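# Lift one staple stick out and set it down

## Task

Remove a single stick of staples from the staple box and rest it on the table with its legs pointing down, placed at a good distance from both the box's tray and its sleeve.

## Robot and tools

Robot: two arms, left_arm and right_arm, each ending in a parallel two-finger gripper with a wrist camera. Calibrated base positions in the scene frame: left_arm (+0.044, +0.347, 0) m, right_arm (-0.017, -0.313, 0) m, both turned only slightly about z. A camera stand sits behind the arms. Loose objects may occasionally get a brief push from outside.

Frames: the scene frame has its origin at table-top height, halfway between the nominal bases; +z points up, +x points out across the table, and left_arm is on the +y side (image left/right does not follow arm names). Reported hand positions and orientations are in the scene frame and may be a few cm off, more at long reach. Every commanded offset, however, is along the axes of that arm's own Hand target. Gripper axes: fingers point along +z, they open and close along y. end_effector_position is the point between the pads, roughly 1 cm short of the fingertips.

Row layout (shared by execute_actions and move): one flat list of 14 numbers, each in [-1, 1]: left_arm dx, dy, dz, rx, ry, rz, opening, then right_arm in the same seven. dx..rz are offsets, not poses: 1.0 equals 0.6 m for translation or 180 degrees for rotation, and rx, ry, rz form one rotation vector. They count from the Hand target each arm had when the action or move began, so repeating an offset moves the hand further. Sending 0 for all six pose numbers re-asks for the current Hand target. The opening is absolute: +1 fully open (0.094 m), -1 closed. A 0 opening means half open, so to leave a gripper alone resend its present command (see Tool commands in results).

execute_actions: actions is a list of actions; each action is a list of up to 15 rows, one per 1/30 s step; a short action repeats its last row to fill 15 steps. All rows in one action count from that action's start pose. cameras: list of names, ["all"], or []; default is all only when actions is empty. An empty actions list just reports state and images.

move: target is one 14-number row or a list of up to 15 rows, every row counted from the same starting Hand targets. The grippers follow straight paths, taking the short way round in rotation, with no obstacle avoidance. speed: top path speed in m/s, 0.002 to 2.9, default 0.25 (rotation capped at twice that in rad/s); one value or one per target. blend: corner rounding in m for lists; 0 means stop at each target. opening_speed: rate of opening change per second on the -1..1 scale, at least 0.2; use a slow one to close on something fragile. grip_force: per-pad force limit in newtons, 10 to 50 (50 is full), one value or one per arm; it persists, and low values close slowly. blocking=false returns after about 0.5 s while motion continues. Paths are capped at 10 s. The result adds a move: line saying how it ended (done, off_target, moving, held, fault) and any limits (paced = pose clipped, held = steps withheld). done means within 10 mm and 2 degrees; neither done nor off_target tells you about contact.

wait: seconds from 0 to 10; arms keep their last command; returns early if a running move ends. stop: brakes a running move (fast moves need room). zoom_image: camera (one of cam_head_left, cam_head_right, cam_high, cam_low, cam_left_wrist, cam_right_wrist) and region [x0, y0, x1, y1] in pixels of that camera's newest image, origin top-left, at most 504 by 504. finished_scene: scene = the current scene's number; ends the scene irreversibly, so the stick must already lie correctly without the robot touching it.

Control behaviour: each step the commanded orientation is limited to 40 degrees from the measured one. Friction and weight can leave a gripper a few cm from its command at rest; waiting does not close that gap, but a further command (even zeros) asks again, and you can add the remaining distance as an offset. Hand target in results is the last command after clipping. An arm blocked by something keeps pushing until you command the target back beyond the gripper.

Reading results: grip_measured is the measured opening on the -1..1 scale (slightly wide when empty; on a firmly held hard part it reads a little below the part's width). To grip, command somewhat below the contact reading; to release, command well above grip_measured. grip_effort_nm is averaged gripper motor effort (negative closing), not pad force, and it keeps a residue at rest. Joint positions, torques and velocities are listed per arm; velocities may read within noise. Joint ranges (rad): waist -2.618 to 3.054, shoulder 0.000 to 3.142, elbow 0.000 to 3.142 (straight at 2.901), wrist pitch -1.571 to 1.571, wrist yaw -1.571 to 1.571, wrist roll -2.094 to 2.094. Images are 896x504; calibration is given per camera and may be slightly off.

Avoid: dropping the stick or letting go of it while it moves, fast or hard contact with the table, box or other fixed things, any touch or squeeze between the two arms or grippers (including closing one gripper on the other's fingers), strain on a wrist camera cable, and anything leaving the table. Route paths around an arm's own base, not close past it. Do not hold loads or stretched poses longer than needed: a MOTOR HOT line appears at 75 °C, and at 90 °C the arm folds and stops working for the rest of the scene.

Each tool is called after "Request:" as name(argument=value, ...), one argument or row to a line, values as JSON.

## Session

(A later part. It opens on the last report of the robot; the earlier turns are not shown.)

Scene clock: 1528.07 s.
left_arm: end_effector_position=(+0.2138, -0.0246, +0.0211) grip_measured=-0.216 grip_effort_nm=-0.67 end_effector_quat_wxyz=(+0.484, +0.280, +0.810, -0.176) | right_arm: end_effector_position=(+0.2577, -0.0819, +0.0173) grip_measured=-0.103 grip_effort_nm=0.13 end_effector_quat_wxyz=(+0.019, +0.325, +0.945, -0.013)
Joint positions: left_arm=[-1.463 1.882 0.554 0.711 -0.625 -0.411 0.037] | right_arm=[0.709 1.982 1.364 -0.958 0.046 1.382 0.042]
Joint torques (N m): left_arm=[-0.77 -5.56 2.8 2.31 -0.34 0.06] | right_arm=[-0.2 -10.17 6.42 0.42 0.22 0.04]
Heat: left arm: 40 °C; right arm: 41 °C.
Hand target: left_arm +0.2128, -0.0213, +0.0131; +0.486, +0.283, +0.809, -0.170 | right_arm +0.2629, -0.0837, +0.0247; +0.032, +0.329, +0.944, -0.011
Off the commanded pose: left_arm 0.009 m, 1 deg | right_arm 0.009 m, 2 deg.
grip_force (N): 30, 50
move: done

Request:
move(
  target=[0, 0, 0, 0, 0, 0, -0.36, -0.0005, 0, -0.0067, 0, 0, 0, -0.1],
  speed=0.03,
)

Scene clock: 1530.30 s.
left_arm: end_effector_position=(+0.2138, -0.0246, +0.0211) grip_measured=-0.216 grip_effort_nm=-0.67 end_effector_quat_wxyz=(+0.484, +0.280, +0.810, -0.176) | right_arm: end_effector_position=(+0.2574, -0.0822, +0.0173) grip_measured=-0.103 grip_effort_nm=0.13 end_effector_quat_wxyz=(+0.018, +0.325, +0.945, -0.014)
Joint positions: left_arm=[-1.463 1.882 0.554 0.711 -0.625 -0.411 0.037] | right_arm=[0.709 1.982 1.364 -0.96 0.046 1.382 0.042]
Joint torques (N m): left_arm=[-0.51 -5.7 2.95 2.36 -0.38 0.07] | right_arm=[-0.24 -10.63 7.21 0.26 0.21 0.02]
Heat: left arm: 40 °C; right arm: 41 °C.
Hand target: left_arm +0.2128, -0.0213, +0.0131; +0.486, +0.283, +0.809, -0.170 | right_arm +0.2629, -0.0837, +0.0287; +0.032, +0.329, +0.944, -0.011
Off the commanded pose: left_arm 0.009 m, 1 deg | right_arm 0.013 m, 2 deg.
grip_force (N): 30, 50
move: off_target (right_arm)

Request:
move(
  target=[0, 0, 0, 0, 0, 0, -0.36, -0.0004, 0, -0.005, 0, 0, 0, -0.1],
  speed=0.03,
)

Scene clock: 1532.40 s.
left_arm: end_effector_position=(+0.2132, -0.0249, +0.0211) grip_measured=-0.216 grip_effort_nm=-0.67 end_effector_quat_wxyz=(+0.484, +0.280, +0.810, -0.177) | right_arm: end_effector_position=(+0.2566, -0.0830, +0.0173) grip_measured=-0.103 grip_effort_nm=0.12 end_effector_quat_wxyz=(+0.018, +0.325, +0.945, -0.016)
Joint positions: left_arm=[-1.465 1.882 0.554 0.711 -0.625 -0.411 0.037] | right_arm=[0.709 1.982 1.364 -0.964 0.047 1.382 0.042]
Joint torques (N m): left_arm=[-0.55 -5.64 2.81 2.34 -0.35 0.03] | right_arm=[-0.17 -11.03 7.79 0.2 0.22 0.03]
Heat: left arm: 40 °C; right arm: 41 °C.
Hand target: left_arm +0.2128, -0.0212, +0.0131; +0.486, +0.283, +0.809, -0.170 | right_arm +0.2630, -0.0838, +0.0317; +0.032, +0.329, +0.944, -0.011
Off the commanded pose: left_arm 0.009 m, 1 deg | right_arm 0.016 m, 2 deg.
grip_force (N): 30, 50
move: off_target (right_arm)

Request:
move(
  target=[0, 0, 0, 0, 0, 0, -0.36, -0.0005, 0, -0.0067, 0, 0, 0, -0.1],
  speed=0.03,
)

Scene clock: 1538.20 s.
left_arm: end_effector_position=(+0.2133, -0.0253, +0.0218) grip_measured=-0.216 grip_effort_nm=-0.67 end_effector_quat_wxyz=(+0.484, +0.280, +0.810, -0.178) | right_arm: end_effector_position=(+0.2564, -0.0832, +0.0194) grip_measured=-0.103 grip_effort_nm=0.13 end_effector_quat_wxyz=(+0.016, +0.325, +0.945, -0.018)
Joint positions: left_arm=[-1.465 1.882 0.554 0.714 -0.625 -0.411 0.037] | right_arm=[0.709 1.982 1.373 -0.977 0.047 1.382 0.042]
Joint torques (N m): left_arm=[-0.29 -5.75 2.78 2.35 -0.34 0.04] | right_arm=[-0.21 -11.48 7.87 0.18 0.22 0.02]
Heat: left arm: 41 °C; right arm: 42 °C.
Hand target: left_arm +0.2128, -0.0213, +0.0131; +0.486, +0.283, +0.809, -0.170 | right_arm +0.2630, -0.0838, +0.0358; +0.032, +0.329, +0.944, -0.011
Off the commanded pose: left_arm 0.010 m, 1 deg | right_arm 0.018 m, 2 deg.
grip_force (N): 30, 50
move: off_target (right_arm)

Request:
wait(
  seconds=0.1,
  cameras=["cam_right_wrist", "cam_left_wrist", "cam_low"],
)

Request:
zoom_image(
  camera="cam_right_wrist",
  region=[300, 300, 600, 468],
)

Request:
zoom_image(
  camera="cam_low",
  region=[450, 220, 530, 270],
)

Scene clock: 1541.83 s.
left_arm: end_effector_position=(+0.2133, -0.0253, +0.0218) grip_measured=-0.216 grip_effort_nm=-0.67 end_effector_quat_wxyz=(+0.484, +0.280, +0.810, -0.178) | right_arm: end_effector_position=(+0.2564, -0.0832, +0.0194) grip_measured=-0.103 grip_effort_nm=0.13 end_effector_quat_wxyz=(+0.016, +0.325, +0.945, -0.018)
Joint positions: left_arm=[-1.465 1.882 0.554 0.714 -0.625 -0.411 0.037] | right_arm=[0.709 1.982 1.373 -0.977 0.047 1.382 0.042]
Joint torques (N m): left_arm=[-0.42 -5.7 2.82 2.31 -0.37 0.05] | right_arm=[-0.23 -11.45 7.88 0.17 0.22 0.02]
Heat: left arm: 41 °C; right arm: 42 °C.
Hand target: left_arm +0.2128, -0.0213, +0.0131; +0.486, +0.283, +0.809, -0.170 | right_arm +0.2630, -0.0838, +0.0357; +0.032, +0.329, +0.944, -0.011
Tool commands: left_gripper/opening=-0.36 right_gripper/opening=-0.1
Off the commanded pose: left_arm 0.010 m, 1 deg | right_arm 0.018 m, 2 deg.
grip_force (N): 30, 50
wait: 0.10 s; at rest from the start
camera_calibration:
cam_left_wrist: T_world_to_cam=[[-0.634191, -0.77315, 0.00637792, 0.115488], [-0.621947, 0.505228, -0.59827, 0.196814], [0.45933, -0.383384, -0.801269, 0.000861557], [0, 0, 0, 1]] pos_world=[0.195254, -0.00981559, 0.117701]
cam_right_wrist: T_world_to_cam=[[-0.619347, -0.784179, 0.0383858, 0.0931849], [-0.71123, 0.581095, 0.395575, 0.261218], [-0.332507, 0.217697, -0.917631, 0.211746], [0, 0, 0, 1]] pos_world=[0.313907, -0.124815, 0.0873965]
Images, in order (width x height): cam_low 896x504, cam_left_wrist 896x504, cam_right_wrist 896x504.

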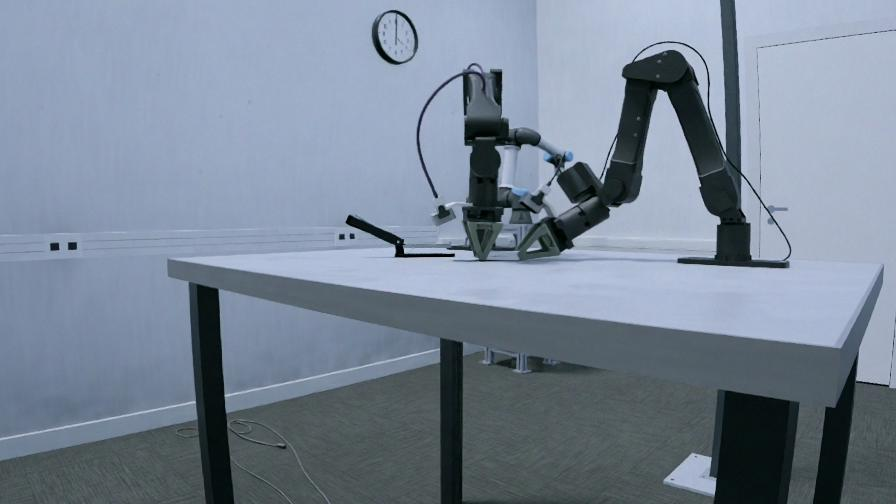

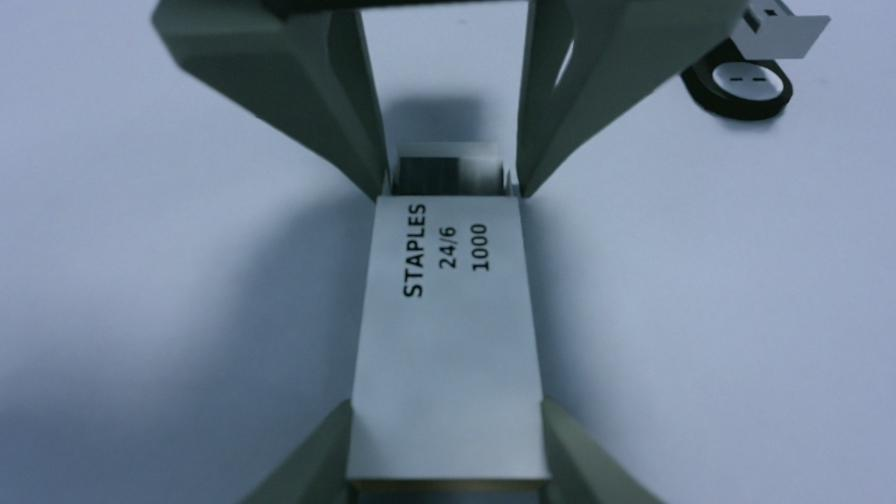

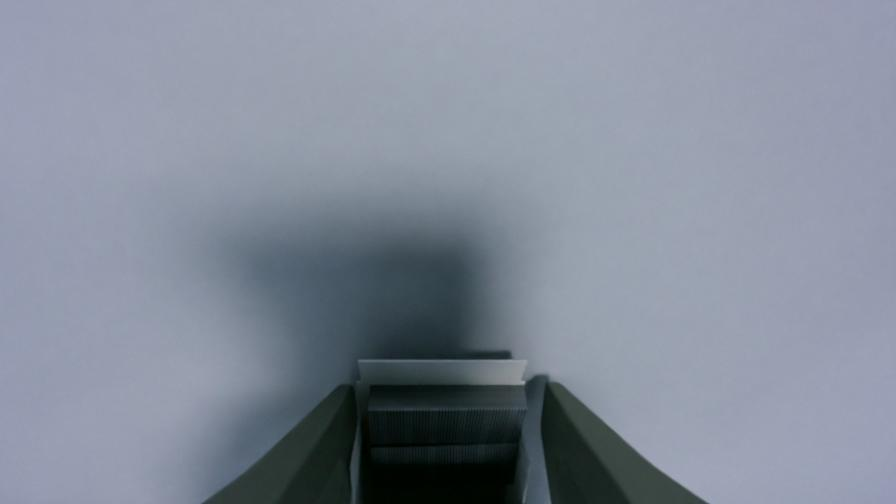

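Scaled by 1.680 from the camera's 896x504 image, which has a finer 1280x720 frame.

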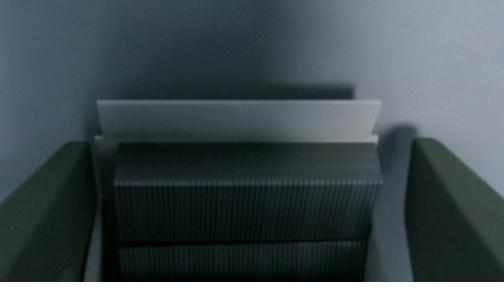

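Scaled by 6.300 from the camera's 896x504 image, which has a finer 1280x720 frame.

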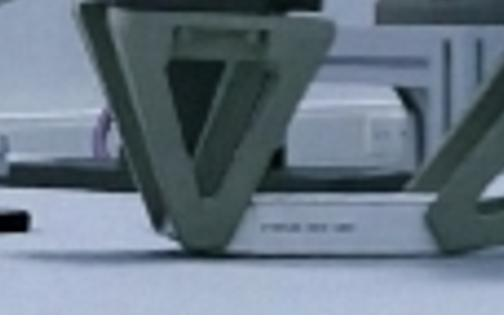

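Request:
move(
  target=[0, 0, 0, 0, 0, 0, -0.36, 0, 0, 0, 0, 0, 0, -0.05],
  speed=0.03,
  cameras=["cam_right_wrist", "cam_low"],
)

Request:
zoom_image(
  camera="cam_low",
  region=[450, 220, 530, 270],
)

Scene clock: 1549.50 s.
left_arm: end_effector_position=(+0.2133, -0.0253, +0.0218) grip_measured=-0.216 grip_effort_nm=-0.67 end_effector_quat_wxyz=(+0.484, +0.280, +0.810, -0.178) | right_arm: end_effector_position=(+0.2556, -0.0839, +0.0194) grip_measured=-0.053 grip_effort_nm=0.13 end_effector_quat_wxyz=(+0.015, +0.325, +0.945, -0.020)
Joint positions: left_arm=[-1.465 1.882 0.554 0.714 -0.625 -0.411 0.037] | right_arm=[0.709 1.982 1.373 -0.981 0.047 1.382 0.044]
Joint torques (N m): left_arm=[-0.4 -5.56 2.91 2.32 -0.36 0.05] | right_arm=[-0.21 -11.49 7.87 0.21 0.2 0.02]
Heat: left arm: 41 °C; right arm: 43 °C.
Hand target: left_arm +0.2128, -0.0213, +0.0131; +0.486, +0.283, +0.809, -0.170 | right_arm +0.2630, -0.0838, +0.0357; +0.032, +0.329, +0.944, -0.011
Off the commanded pose: left_arm 0.010 m, 1 deg | right_arm 0.018 m, 2 deg.
grip_force (N): 30, 50
move: off_target (right_arm)
camera_calibration:
cam_right_wrist: T_world_to_cam=[[-0.619246, -0.784046, 0.0424961, 0.0920559], [-0.709959, 0.582207, 0.396224, 0.260808], [-0.335399, 0.215189, -0.91717, 0.212112], [0, 0, 0, 1]] pos_world=[0.31331, -0.125312, 0.0872929]
Images, in order (width x height): cam_low 896x504, cam_right_wrist 896x504.

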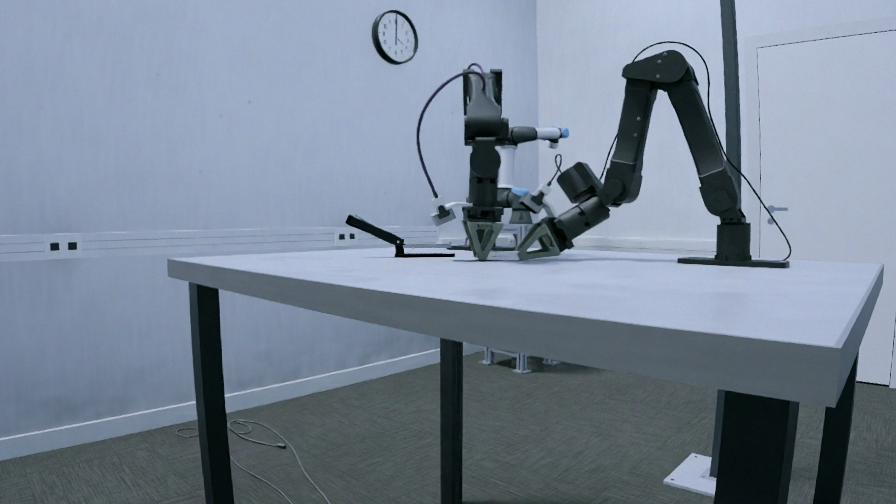

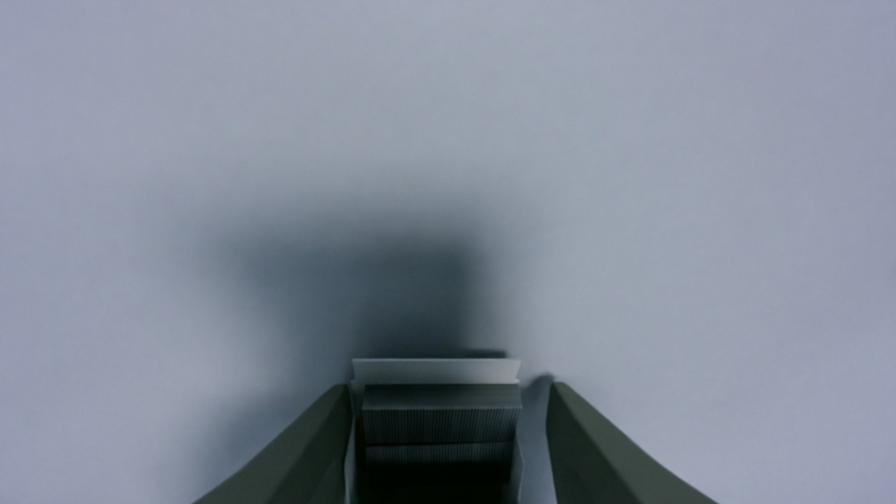

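Scaled by 6.300 from the camera's 896x504 image, which has a finer 1280x720 frame.

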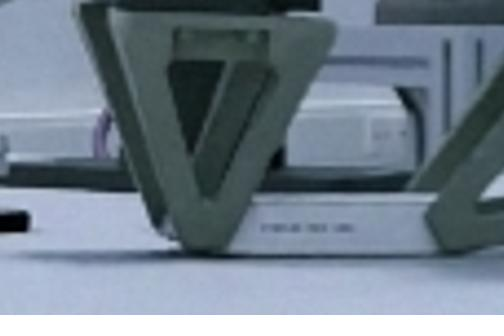

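Request:
move(
  target=[0, 0, 0, 0, 0, 0, -0.36, -0.0004, 0.005, -0.005, 0, 0, 0, -0.05],
  speed=0.03,
)

Scene clock: 1555.40 s.
left_arm: end_effector_position=(+0.2133, -0.0253, +0.0218) grip_measured=-0.216 grip_effort_nm=-0.67 end_effector_quat_wxyz=(+0.484, +0.280, +0.810, -0.178) | right_arm: end_effector_position=(+0.2572, -0.0825, +0.0247) grip_measured=-0.053 grip_effort_nm=0.13 end_effector_quat_wxyz=(+0.016, +0.325, +0.945, -0.020)
Joint positions: left_arm=[-1.465 1.882 0.554 0.714 -0.625 -0.411 0.037] | right_arm=[0.709 1.982 1.395 -1.003 0.047 1.382 0.044]
Joint torques (N m): left_arm=[-0.29 -5.67 2.84 2.35 -0.4 0.06] | right_arm=[-0.1 -10.84 7.95 0.3 0.21 0.04]
Heat: left arm: 42 °C; right arm: 43 °C.
Hand target: left_arm +0.2128, -0.0213, +0.0131; +0.486, +0.283, +0.809, -0.170 | right_arm +0.2649, -0.0814, +0.0388; +0.032, +0.329, +0.944, -0.011
Off the commanded pose: left_arm 0.010 m, 1 deg | right_arm 0.016 m, 2 deg.
grip_force (N): 30, 50
move: off_target (right_arm)

Request:
wait(
  seconds=0.1,
  cameras=["cam_right_wrist", "cam_left_wrist", "cam_low"],
)

Request:
zoom_image(
  camera="cam_right_wrist",
  region=[300, 300, 600, 468],
)

Request:
zoom_image(
  camera="cam_low",
  region=[450, 220, 530, 270],
)

Scene clock: 1560.33 s.
left_arm: end_effector_position=(+0.2133, -0.0253, +0.0218) grip_measured=-0.216 grip_effort_nm=-0.67 end_effector_quat_wxyz=(+0.484, +0.280, +0.810, -0.178) | right_arm: end_effector_position=(+0.2571, -0.0826, +0.0247) grip_measured=-0.053 grip_effort_nm=0.13 end_effector_quat_wxyz=(+0.015, +0.325, +0.945, -0.020)
Joint positions: left_arm=[-1.465 1.882 0.554 0.714 -0.625 -0.411 0.037] | right_arm=[0.709 1.982 1.395 -1.004 0.047 1.382 0.044]
Joint torques (N m): left_arm=[-0.34 -5.79 2.92 2.31 -0.36 0.06] | right_arm=[-0.09 -10.88 8.05 0.28 0.2 0.05]
Heat: left arm: 42 °C; right arm: 43 °C.
Hand target: left_arm +0.2128, -0.0213, +0.0131; +0.486, +0.283, +0.809, -0.170 | right_arm +0.2649, -0.0815, +0.0388; +0.032, +0.329, +0.944, -0.011
Tool commands: left_gripper/opening=-0.36 right_gripper/opening=-0.05
Off the commanded pose: left_arm 0.010 m, 1 deg | right_arm 0.016 m, 2 deg.
grip_force (N): 30, 50
wait: 0.10 s; at rest from the start
camera_calibration:
cam_left_wrist: T_world_to_cam=[[-0.634191, -0.77315, 0.00637792, 0.115488], [-0.621947, 0.505228, -0.59827, 0.196814], [0.45933, -0.383384, -0.801269, 0.000861557], [0, 0, 0, 1]] pos_world=[0.195254, -0.00981559, 0.117701]
cam_right_wrist: T_world_to_cam=[[-0.619246, -0.784046, 0.0424961, 0.0937788], [-0.709959, 0.582207, 0.396224, 0.259016], [-0.335399, 0.215189, -0.91717, 0.217197], [0, 0, 0, 1]] pos_world=[0.31481, -0.124012, 0.0925929]
Images, in order (width x height): cam_low 896x504, cam_left_wrist 896x504, cam_right_wrist 896x504.

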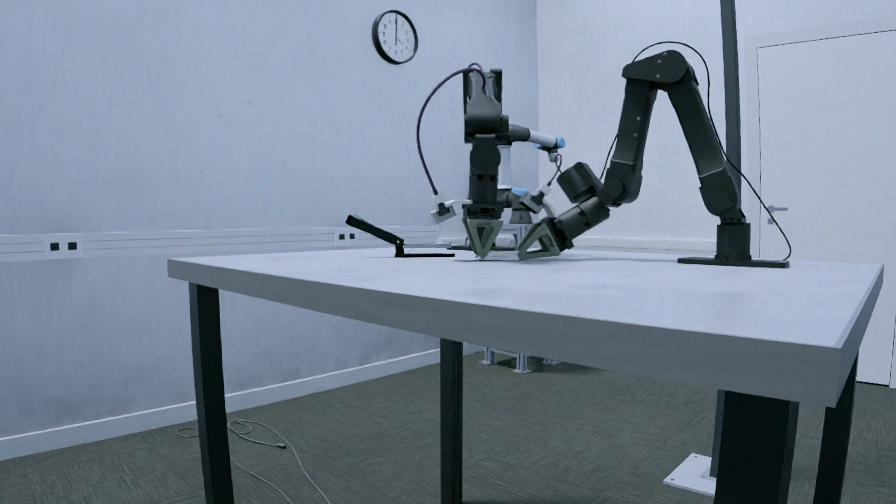

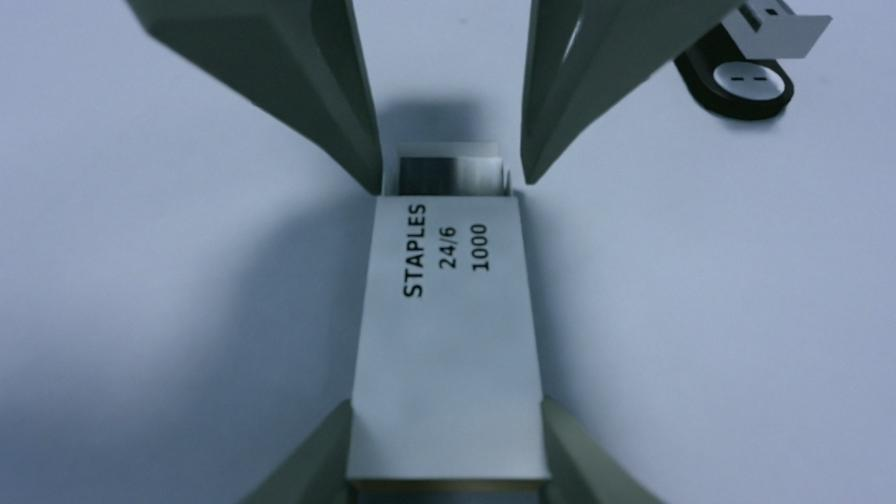

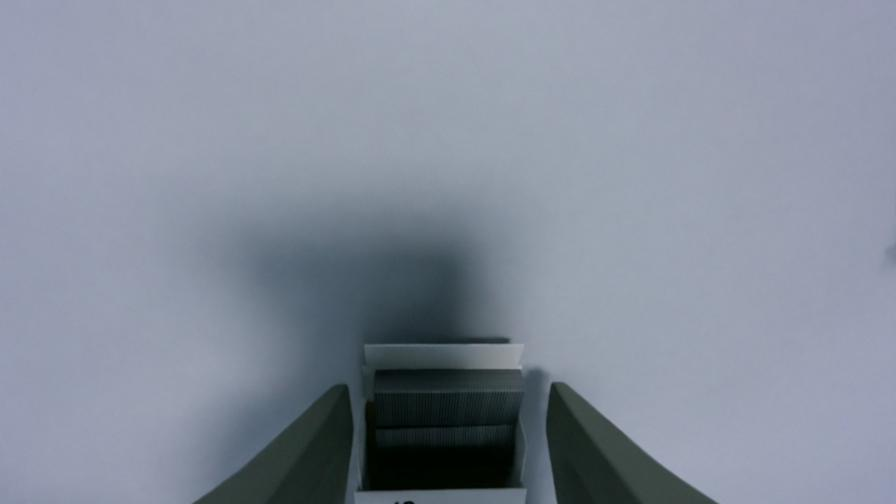

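Scaled by 1.680 from the camera's 896x504 image, which has a finer 1280x720 frame.

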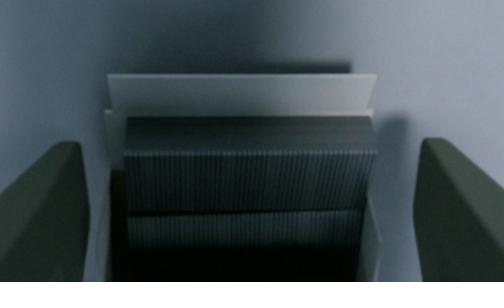

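Scaled by 6.300 from the camera's 896x504 image, which has a finer 1280x720 frame.

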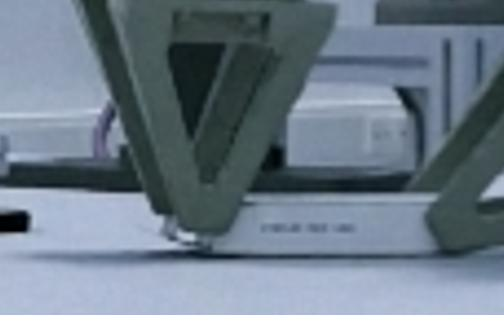

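Request:
move(
  target=[0, 0, 0, 0, 0, 0, -0.36, 0.002, 0, 0.0288, -0.0139, 0, 0, -0.05],
  speed=0.03,
  cameras=["cam_right_wrist", "cam_low"],
)

Request:
zoom_image(
  camera="cam_right_wrist",
  region=[300, 300, 600, 468],
)

Request:
zoom_image(
  camera="cam_low",
  region=[460, 240, 510, 270],
)

Scene clock: 1576.27 s.
left_arm: end_effector_position=(+0.2133, -0.0253, +0.0218) grip_measured=-0.216 grip_effort_nm=-0.67 end_effector_quat_wxyz=(+0.484, +0.280, +0.810, -0.178) | right_arm: end_effector_position=(+0.2566, -0.0830, +0.0162) grip_measured=-0.053 grip_effort_nm=0.13 end_effector_quat_wxyz=(+0.022, +0.325, +0.945, -0.008)
Joint positions: left_arm=[-1.465 1.882 0.554 0.714 -0.625 -0.411 0.037] | right_arm=[0.709 1.967 1.337 -0.933 0.047 1.382 0.044]
Joint torques (N m): left_arm=[-0.29 -5.71 2.96 2.33 -0.34 0.09] | right_arm=[-0.49 -10.7 4.9 0.91 0.13 -0.02]
Heat: left arm: 42 °C; right arm: 43 °C.
Hand target: left_arm +0.2128, -0.0213, +0.0131; +0.486, +0.283, +0.809, -0.170 | right_arm +0.2649, -0.0815, +0.0214; +0.039, +0.328, +0.944, +0.009
Off the commanded pose: left_arm 0.010 m, 1 deg | right_arm 0.010 m, 3 deg.
grip_force (N): 30, 50
move: off_target (right_arm)
camera_calibration:
cam_right_wrist: T_world_to_cam=[[-0.619909, -0.784529, 0.0150665, 0.0940488], [-0.718179, 0.575008, 0.3919, 0.263923], [-0.31612, 0.232122, -0.919884, 0.205748], [0, 0, 0, 1]] pos_world=[0.312887, -0.125733, 0.0844163]
Images, in order (width x height): cam_low 896x504, cam_right_wrist 896x504.

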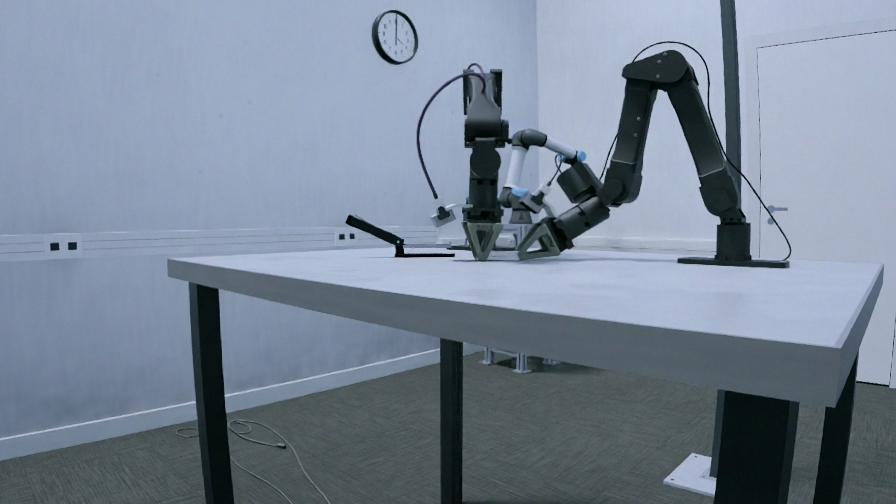

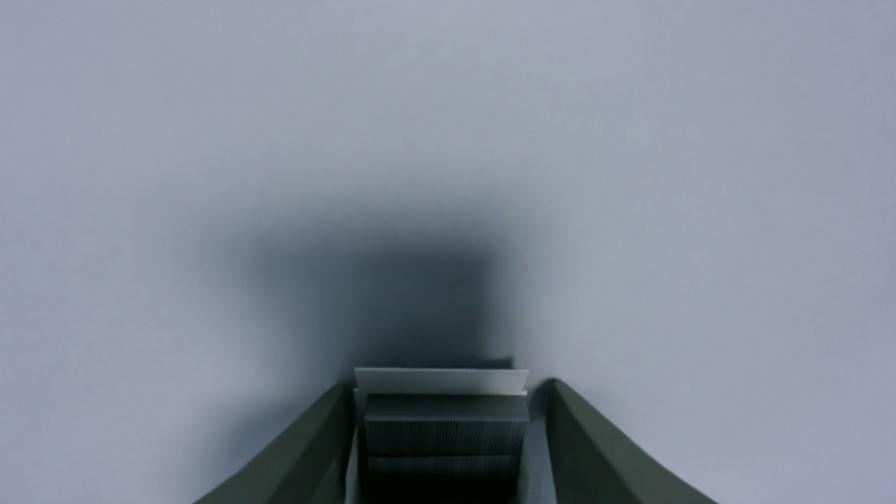

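Scaled by 1.680 from the camera's 896x504 image, which has a finer 1280x720 frame.

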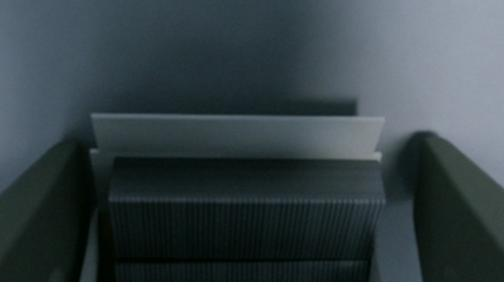

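Scaled by 10.080 from the camera's 896x504 image, which has a finer 1280x720 frame.

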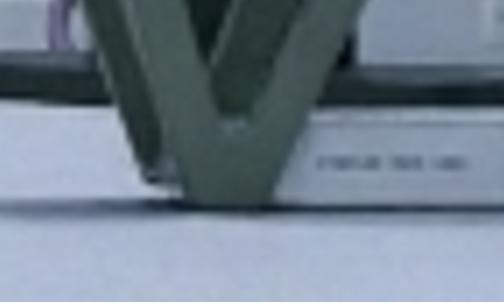

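Request:
move(
  target=[
    [0, 0, 0, 0, 0, 0, -0.36, 0, 0, 0, 0, 0, 0, 0.03],
    [0, 0, 0, 0, 0, 0, -0.36, -0.0041, 0, -0.0583, 0, 0, 0, 0.03],
    [0, 0, 0, 0, 0, 0, -0.36, -0.0041, 0, -0.0583, 0, 0, 0, -0.95],
  ],
  speed=0.04,
  cameras=["cam_right_wrist", "cam_left_wrist", "cam_low"],
)

Request:
zoom_image(
  camera="cam_right_wrist",
  region=[330, 280, 580, 420],
)

Request:
zoom_image(
  camera="cam_low",
  region=[460, 220, 540, 270],
)

Scene clock: 1606.17 s.
left_arm: end_effector_position=(+0.2133, -0.0253, +0.0218) grip_measured=-0.216 grip_effort_nm=-0.67 end_effector_quat_wxyz=(+0.484, +0.280, +0.810, -0.178) | right_arm: end_effector_position=(+0.2559, -0.0837, +0.0378) grip_measured=-0.947 grip_effort_nm=-0.17 end_effector_quat_wxyz=(+0.023, +0.325, +0.945, -0.007)
Joint positions: left_arm=[-1.465 1.882 0.554 0.714 -0.625 -0.411 0.037] | right_arm=[0.709 1.932 1.38 -1.007 0.047 1.382 0.002]
Joint torques (N m): left_arm=[-0.32 -5.74 2.88 2.35 -0.42 0.06] | right_arm=[-0.58 -11.75 8.05 0.33 0.14 -0.02]
Heat: left arm: 43 °C; right arm: 41 °C.
Hand target: left_arm +0.2128, -0.0213, +0.0131; +0.486, +0.283, +0.809, -0.170 | right_arm +0.2640, -0.0827, +0.0564; +0.039, +0.328, +0.944, +0.009
Off the commanded pose: left_arm 0.010 m, 1 deg | right_arm 0.020 m, 3 deg.
grip_force (N): 30, 50
move: off_target (right_arm); target 3's new opening was sent with right_arm's hand 0.020 m and 3 deg from that target
camera_calibration:
cam_left_wrist: T_world_to_cam=[[-0.634191, -0.77315, 0.00637792, 0.115488], [-0.621947, 0.505228, -0.59827, 0.196814], [0.45933, -0.383384, -0.801269, 0.000861557], [0, 0, 0, 1]] pos_world=[0.195254, -0.00981559, 0.117701]
cam_right_wrist: T_world_to_cam=[[-0.619923, -0.784569, 0.0121045, 0.0929249], [-0.719096, 0.574227, 0.391362, 0.255418], [-0.314001, 0.23391, -0.920157, 0.225184], [0, 0, 0, 1]] pos_world=[0.311984, -0.126435, 0.106119]
Images, in order (width x height): cam_low 896x504, cam_left_wrist 896x504, cam_right_wrist 896x504.

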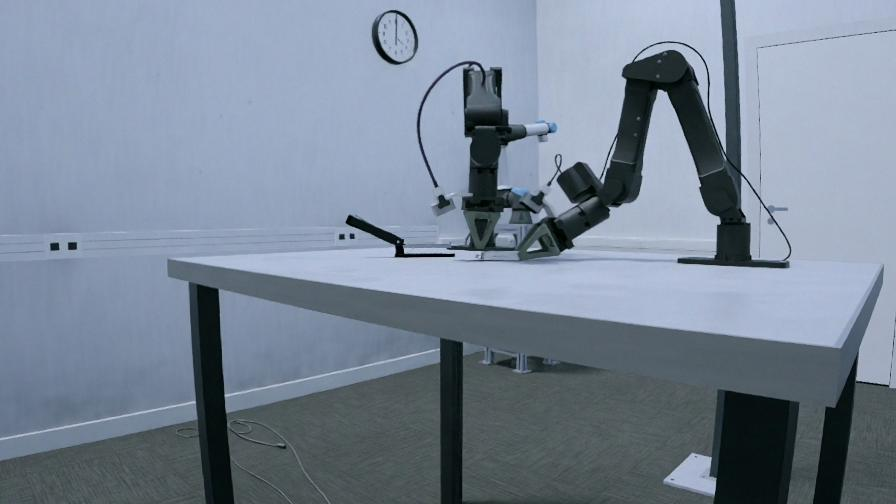

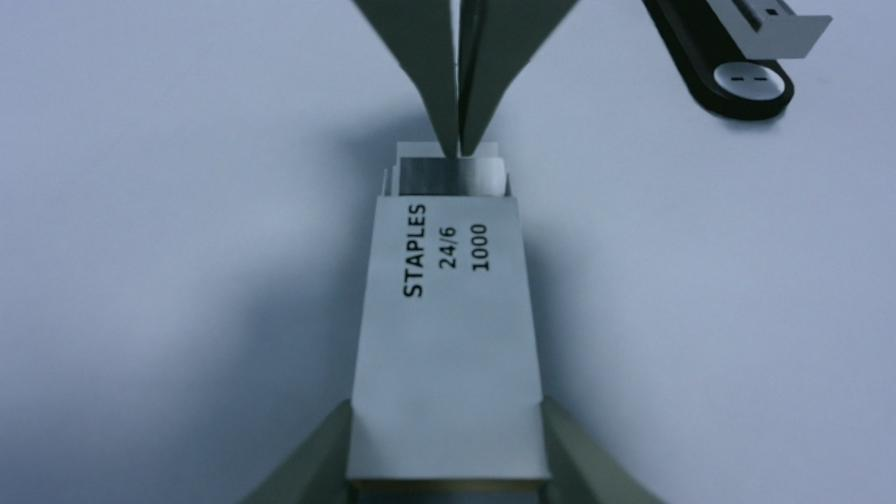

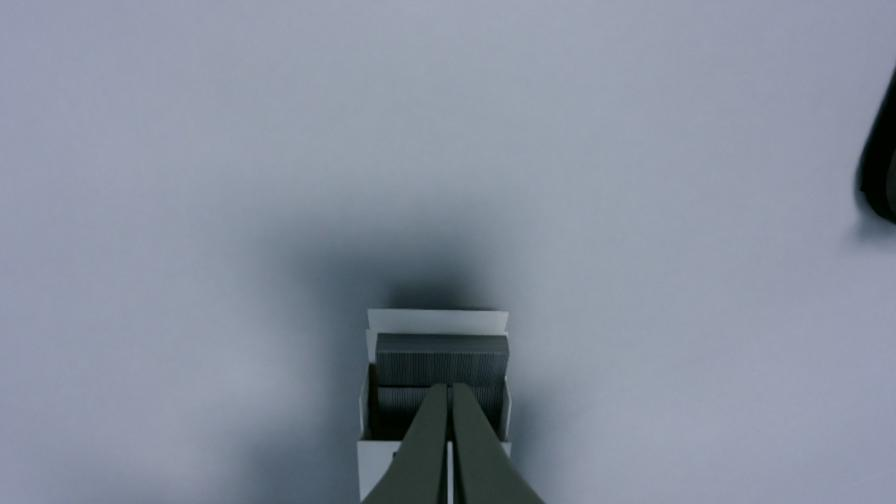

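Scaled by 2.016 from the camera's 896x504 image, which has a finer 1280x720 frame.

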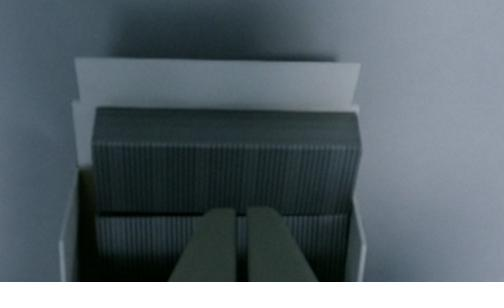

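Scaled by 6.300 from the camera's 896x504 image, which has a finer 1280x720 frame.

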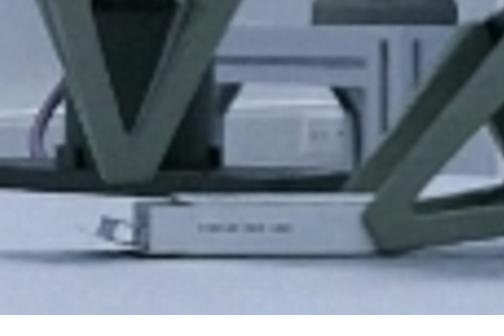

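Request:
zoom_image(
  camera="cam_low",
  region=[465, 245, 505, 265],
)

Scaled by 12.600 from the camera's 896x504 image, which has a finer 1280x720 frame.

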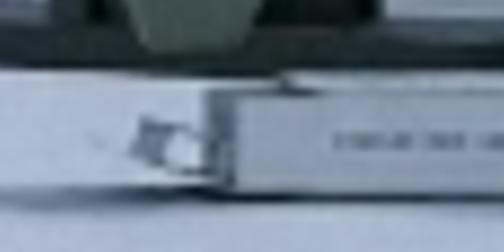

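Request:
move(
  target=[0, 0, 0, 0, 0, 0, -0.36, -0.0117, 0.003, 0.0333, 0, 0, 0, -0.95],
  speed=0.04,
  cameras=["cam_right_wrist", "cam_left_wrist", "cam_low"],
)

Request:
zoom_image(
  camera="cam_right_wrist",
  region=[330, 280, 580, 420],
)

Request:
zoom_image(
  camera="cam_low",
  region=[460, 220, 540, 270],
)

Scene clock: 1631.70 s.
left_arm: end_effector_position=(+0.2133, -0.0253, +0.0218) grip_measured=-0.216 grip_effort_nm=-0.67 end_effector_quat_wxyz=(+0.484, +0.280, +0.810, -0.178) | right_arm: end_effector_position=(+0.2676, -0.0852, +0.0380) grip_measured=-0.947 grip_effort_nm=-0.17 end_effector_quat_wxyz=(+0.031, +0.328, +0.944, +0.007)
Joint positions: left_arm=[-1.465 1.882 0.554 0.714 -0.625 -0.411 0.037] | right_arm=[0.684 1.932 1.38 -0.975 0.047 1.364 0.002]
Joint torques (N m): left_arm=[-0.36 -5.65 2.95 2.3 -0.4 0.07] | right_arm=[-0.31 -8.54 5.7 0.76 0.13 -0.06]
Heat: left arm: 43 °C; right arm: 44 °C.
Hand target: left_arm +0.2128, -0.0213, +0.0131; +0.486, +0.283, +0.809, -0.170 | right_arm +0.2722, -0.0858, +0.0371; +0.039, +0.328, +0.944, +0.009
Off the commanded pose: left_arm 0.010 m, 1 deg | right_arm 0.005 m, 1 deg.
grip_force (N): 30, 50
move: done
camera_calibration:
cam_left_wrist: T_world_to_cam=[[-0.634191, -0.77315, 0.00637792, 0.115488], [-0.621947, 0.505228, -0.59827, 0.196814], [0.45933, -0.383384, -0.801269, 0.000861557], [0, 0, 0, 1]] pos_world=[0.195254, -0.00981559, 0.117701]
cam_right_wrist: T_world_to_cam=[[-0.624895, -0.780482, -0.0188135, 0.101853], [-0.72483, 0.571047, 0.385392, 0.266254], [-0.290049, 0.254466, -0.922561, 0.224853], [0, 0, 0, 1]] pos_world=[0.321855, -0.129766, 0.106745]
Images, in order (width x height): cam_low 896x504, cam_left_wrist 896x504, cam_right_wrist 896x504.

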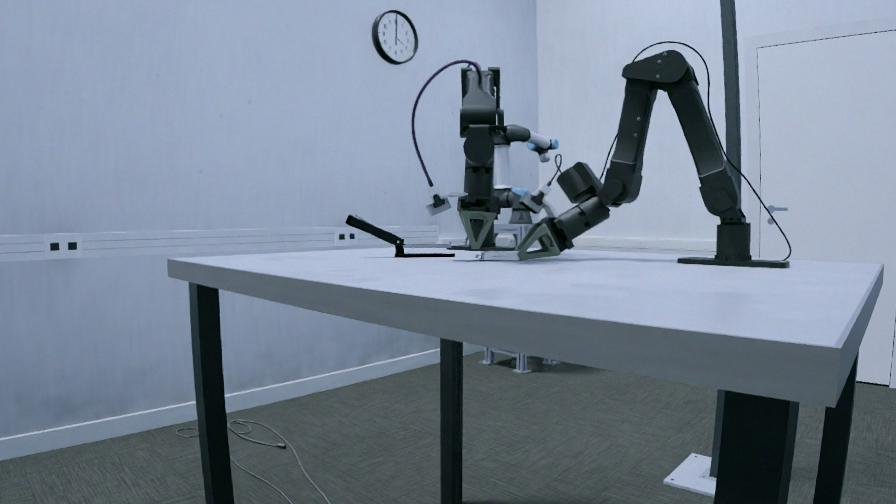

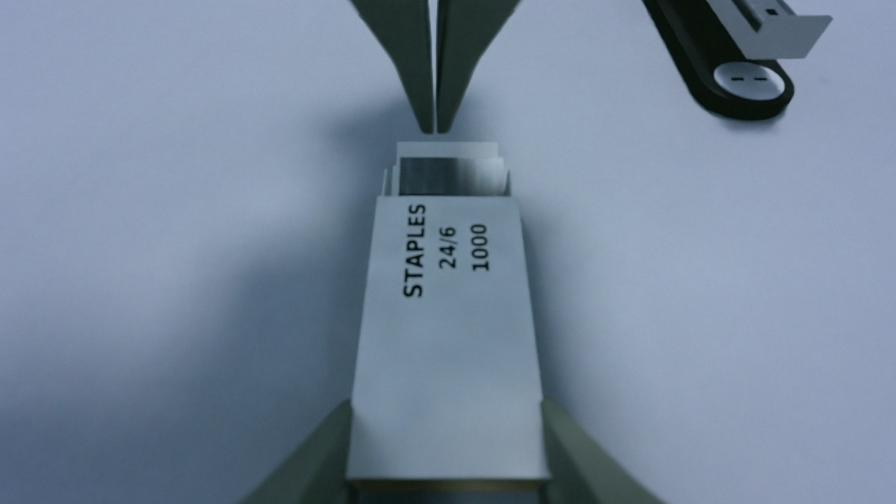

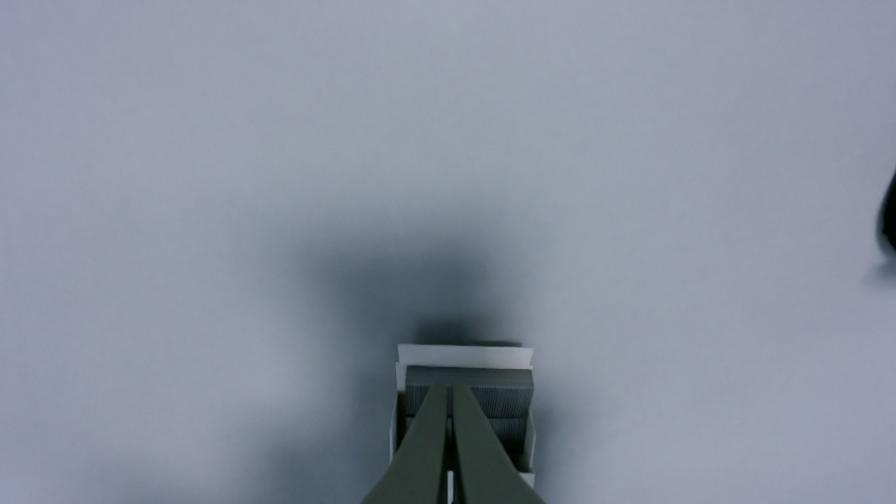

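Scaled by 2.016 from the camera's 896x504 image, which has a finer 1280x720 frame.

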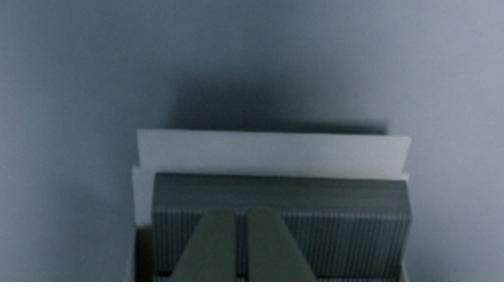

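Scaled by 6.300 from the camera's 896x504 image, which has a finer 1280x720 frame.

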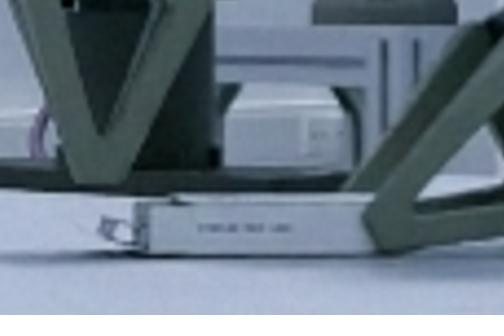

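Request:
execute_actions(
  actions=[],
  cameras=["cam_right_wrist", "cam_low"],
)

Scene clock: 1655.87 s.
left_arm: end_effector_position=(+0.2133, -0.0253, +0.0218) grip_measured=-0.216 grip_effort_nm=-0.67 end_effector_quat_wxyz=(+0.484, +0.280, +0.810, -0.178) | right_arm: end_effector_position=(+0.2677, -0.0851, +0.0380) grip_measured=-0.947 grip_effort_nm=-0.17 end_effector_quat_wxyz=(+0.031, +0.328, +0.944, +0.007)
Joint positions: left_arm=[-1.465 1.882 0.554 0.714 -0.625 -0.411 0.037] | right_arm=[0.684 1.932 1.38 -0.974 0.047 1.364 0.002]
Joint velocities: within noise
Joint torques (N m): left_arm=[-0.35 -5.78 2.85 2.34 -0.37 0.03] | right_arm=[-0.28 -8.55 5.65 0.79 0.12 -0.07]
Heat: left arm: 44 °C; right arm: 41 °C.
Hand target: left_arm +0.2128, -0.0213, +0.0131; +0.486, +0.283, +0.809, -0.170 | right_arm +0.2722, -0.0858, +0.0371; +0.039, +0.328, +0.944, +0.009
Tool commands: left_gripper/opening=-0.36 right_gripper/opening=-0.95
Off the commanded pose: left_arm 0.010 m, 1 deg | right_arm 0.005 m, 1 deg.
grip_force (N): 30, 50
camera_calibration:
cam_right_wrist: T_world_to_cam=[[-0.624891, -0.780476, -0.019183, 0.101972], [-0.72496, 0.570973, 0.385258, 0.266204], [-0.289731, 0.254651, -0.92261, 0.224848], [0, 0, 0, 1]] pos_world=[0.321854, -0.129667, 0.106845]
Images, in order (width x height): cam_low 896x504, cam_right_wrist 896x504.

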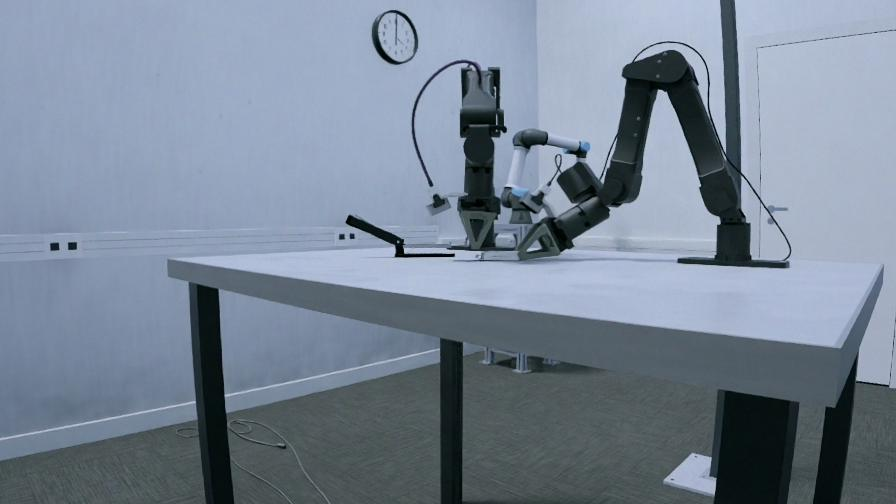

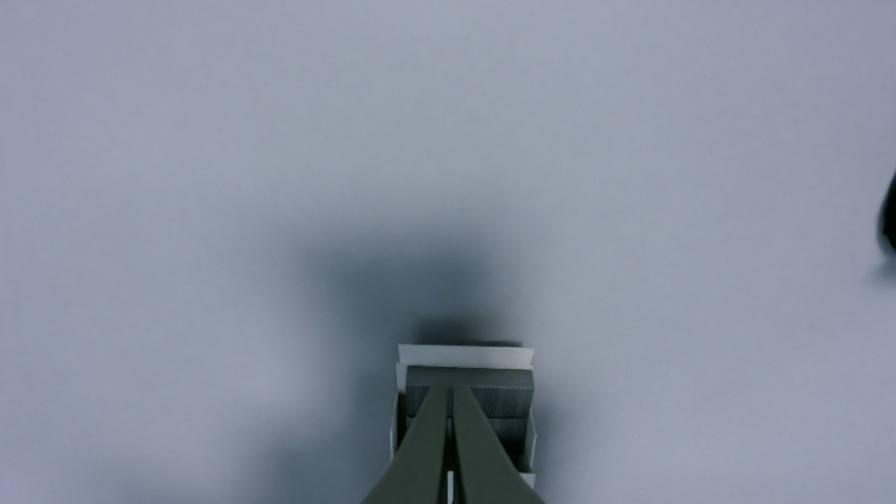

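Request:
zoom_image(
  camera="cam_right_wrist",
  region=[360, 320, 560, 504],
)

Request:
zoom_image(
  camera="cam_low",
  region=[450, 220, 550, 275],
)

Scaled by 2.520 from the camera's 896x504 image, which has a finer 1280x720 frame.

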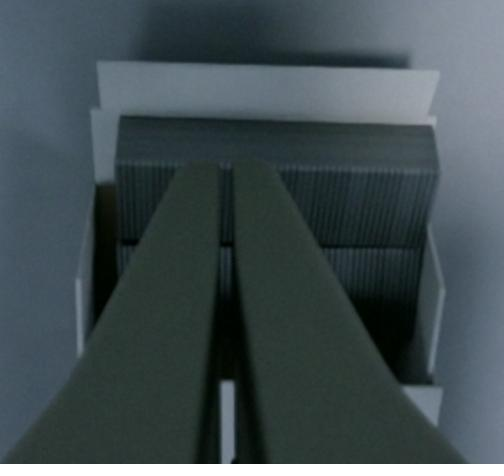

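Scaled by 5.040 from the camera's 896x504 image, which has a finer 1280x720 frame.

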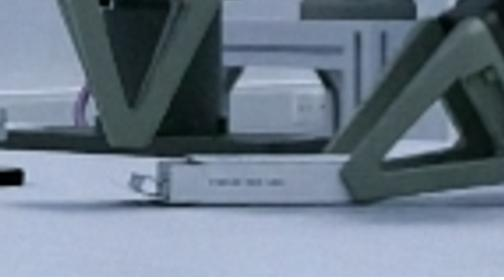

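Request:
move(
  target=[0,0,0,0,0,0,-0.36,0.0012,0,0.0167,0,0,0,-0.95],
  speed=0.03,
  cameras=["cam_right_wrist", "cam_low"],
)

Request:
zoom_image(
  camera="cam_right_wrist",
  region=[360, 320, 560, 504],
)

Request:
zoom_image(
  camera="cam_low",
  region=[450, 220, 550, 275],
)

Scene clock: 1673.73 s.
left_arm: end_effector_position=(+0.2133, -0.0253, +0.0218) grip_measured=-0.216 grip_effort_nm=-0.67 end_effector_quat_wxyz=(+0.484, +0.280, +0.810, -0.178) | right_arm: end_effector_position=(+0.2685, -0.0844, +0.0302) grip_measured=-0.947 grip_effort_nm=-0.17 end_effector_quat_wxyz=(+0.033, +0.329, +0.944, +0.010)
Joint positions: left_arm=[-1.465 1.882 0.554 0.714 -0.625 -0.411 0.037] | right_arm=[0.684 1.94 1.358 -0.938 0.047 1.364 0.002]
Joint torques (N m): left_arm=[-0.29 -5.72 2.86 2.33 -0.37 0.09] | right_arm=[-0.24 -8.05 5.56 0.78 0.13 -0.06]
Heat: left arm: 44 °C; right arm: 40 °C.
Hand target: left_arm +0.2128, -0.0213, +0.0131; +0.486, +0.283, +0.809, -0.170 | right_arm +0.2725, -0.0855, +0.0270; +0.039, +0.328, +0.944, +0.009
Off the commanded pose: left_arm 0.010 m, 1 deg | right_arm 0.005 m, 1 deg.
grip_force (N): 30, 50
move: done
camera_calibration:
cam_right_wrist: T_world_to_cam=[[-0.624815, -0.780365, -0.0252142, 0.103027], [-0.726734, 0.569462, 0.384149, 0.269827], [-0.285418, 0.258346, -0.922927, 0.216817], [0, 0, 0, 1]] pos_world=[0.322349, -0.129271, 0.0990502]
Images, in order (width x height): cam_low 896x504, cam_right_wrist 896x504.

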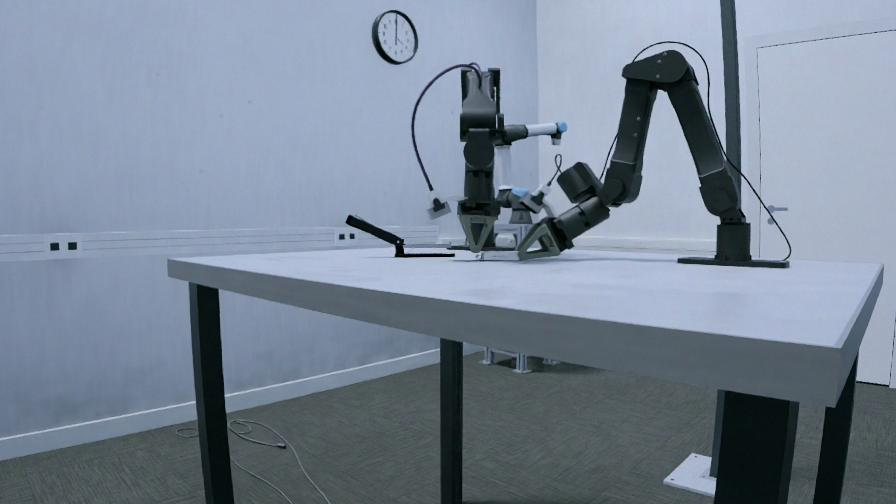

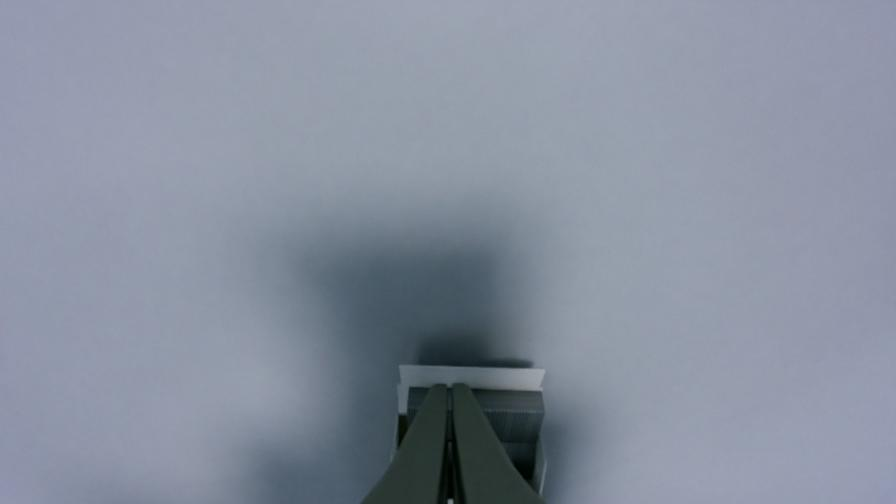

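Scaled by 2.520 from the camera's 896x504 image, which has a finer 1280x720 frame.

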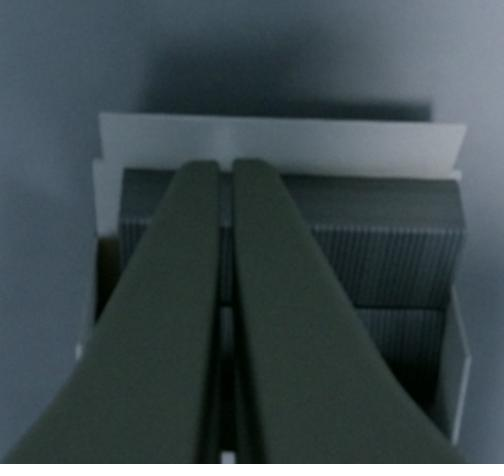

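Scaled by 5.040 from the camera's 896x504 image, which has a finer 1280x720 frame.

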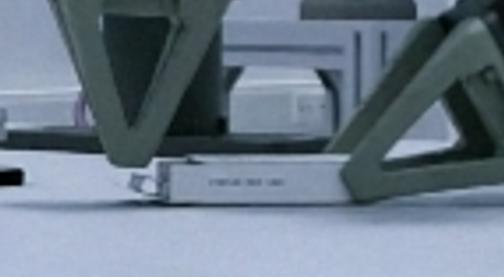

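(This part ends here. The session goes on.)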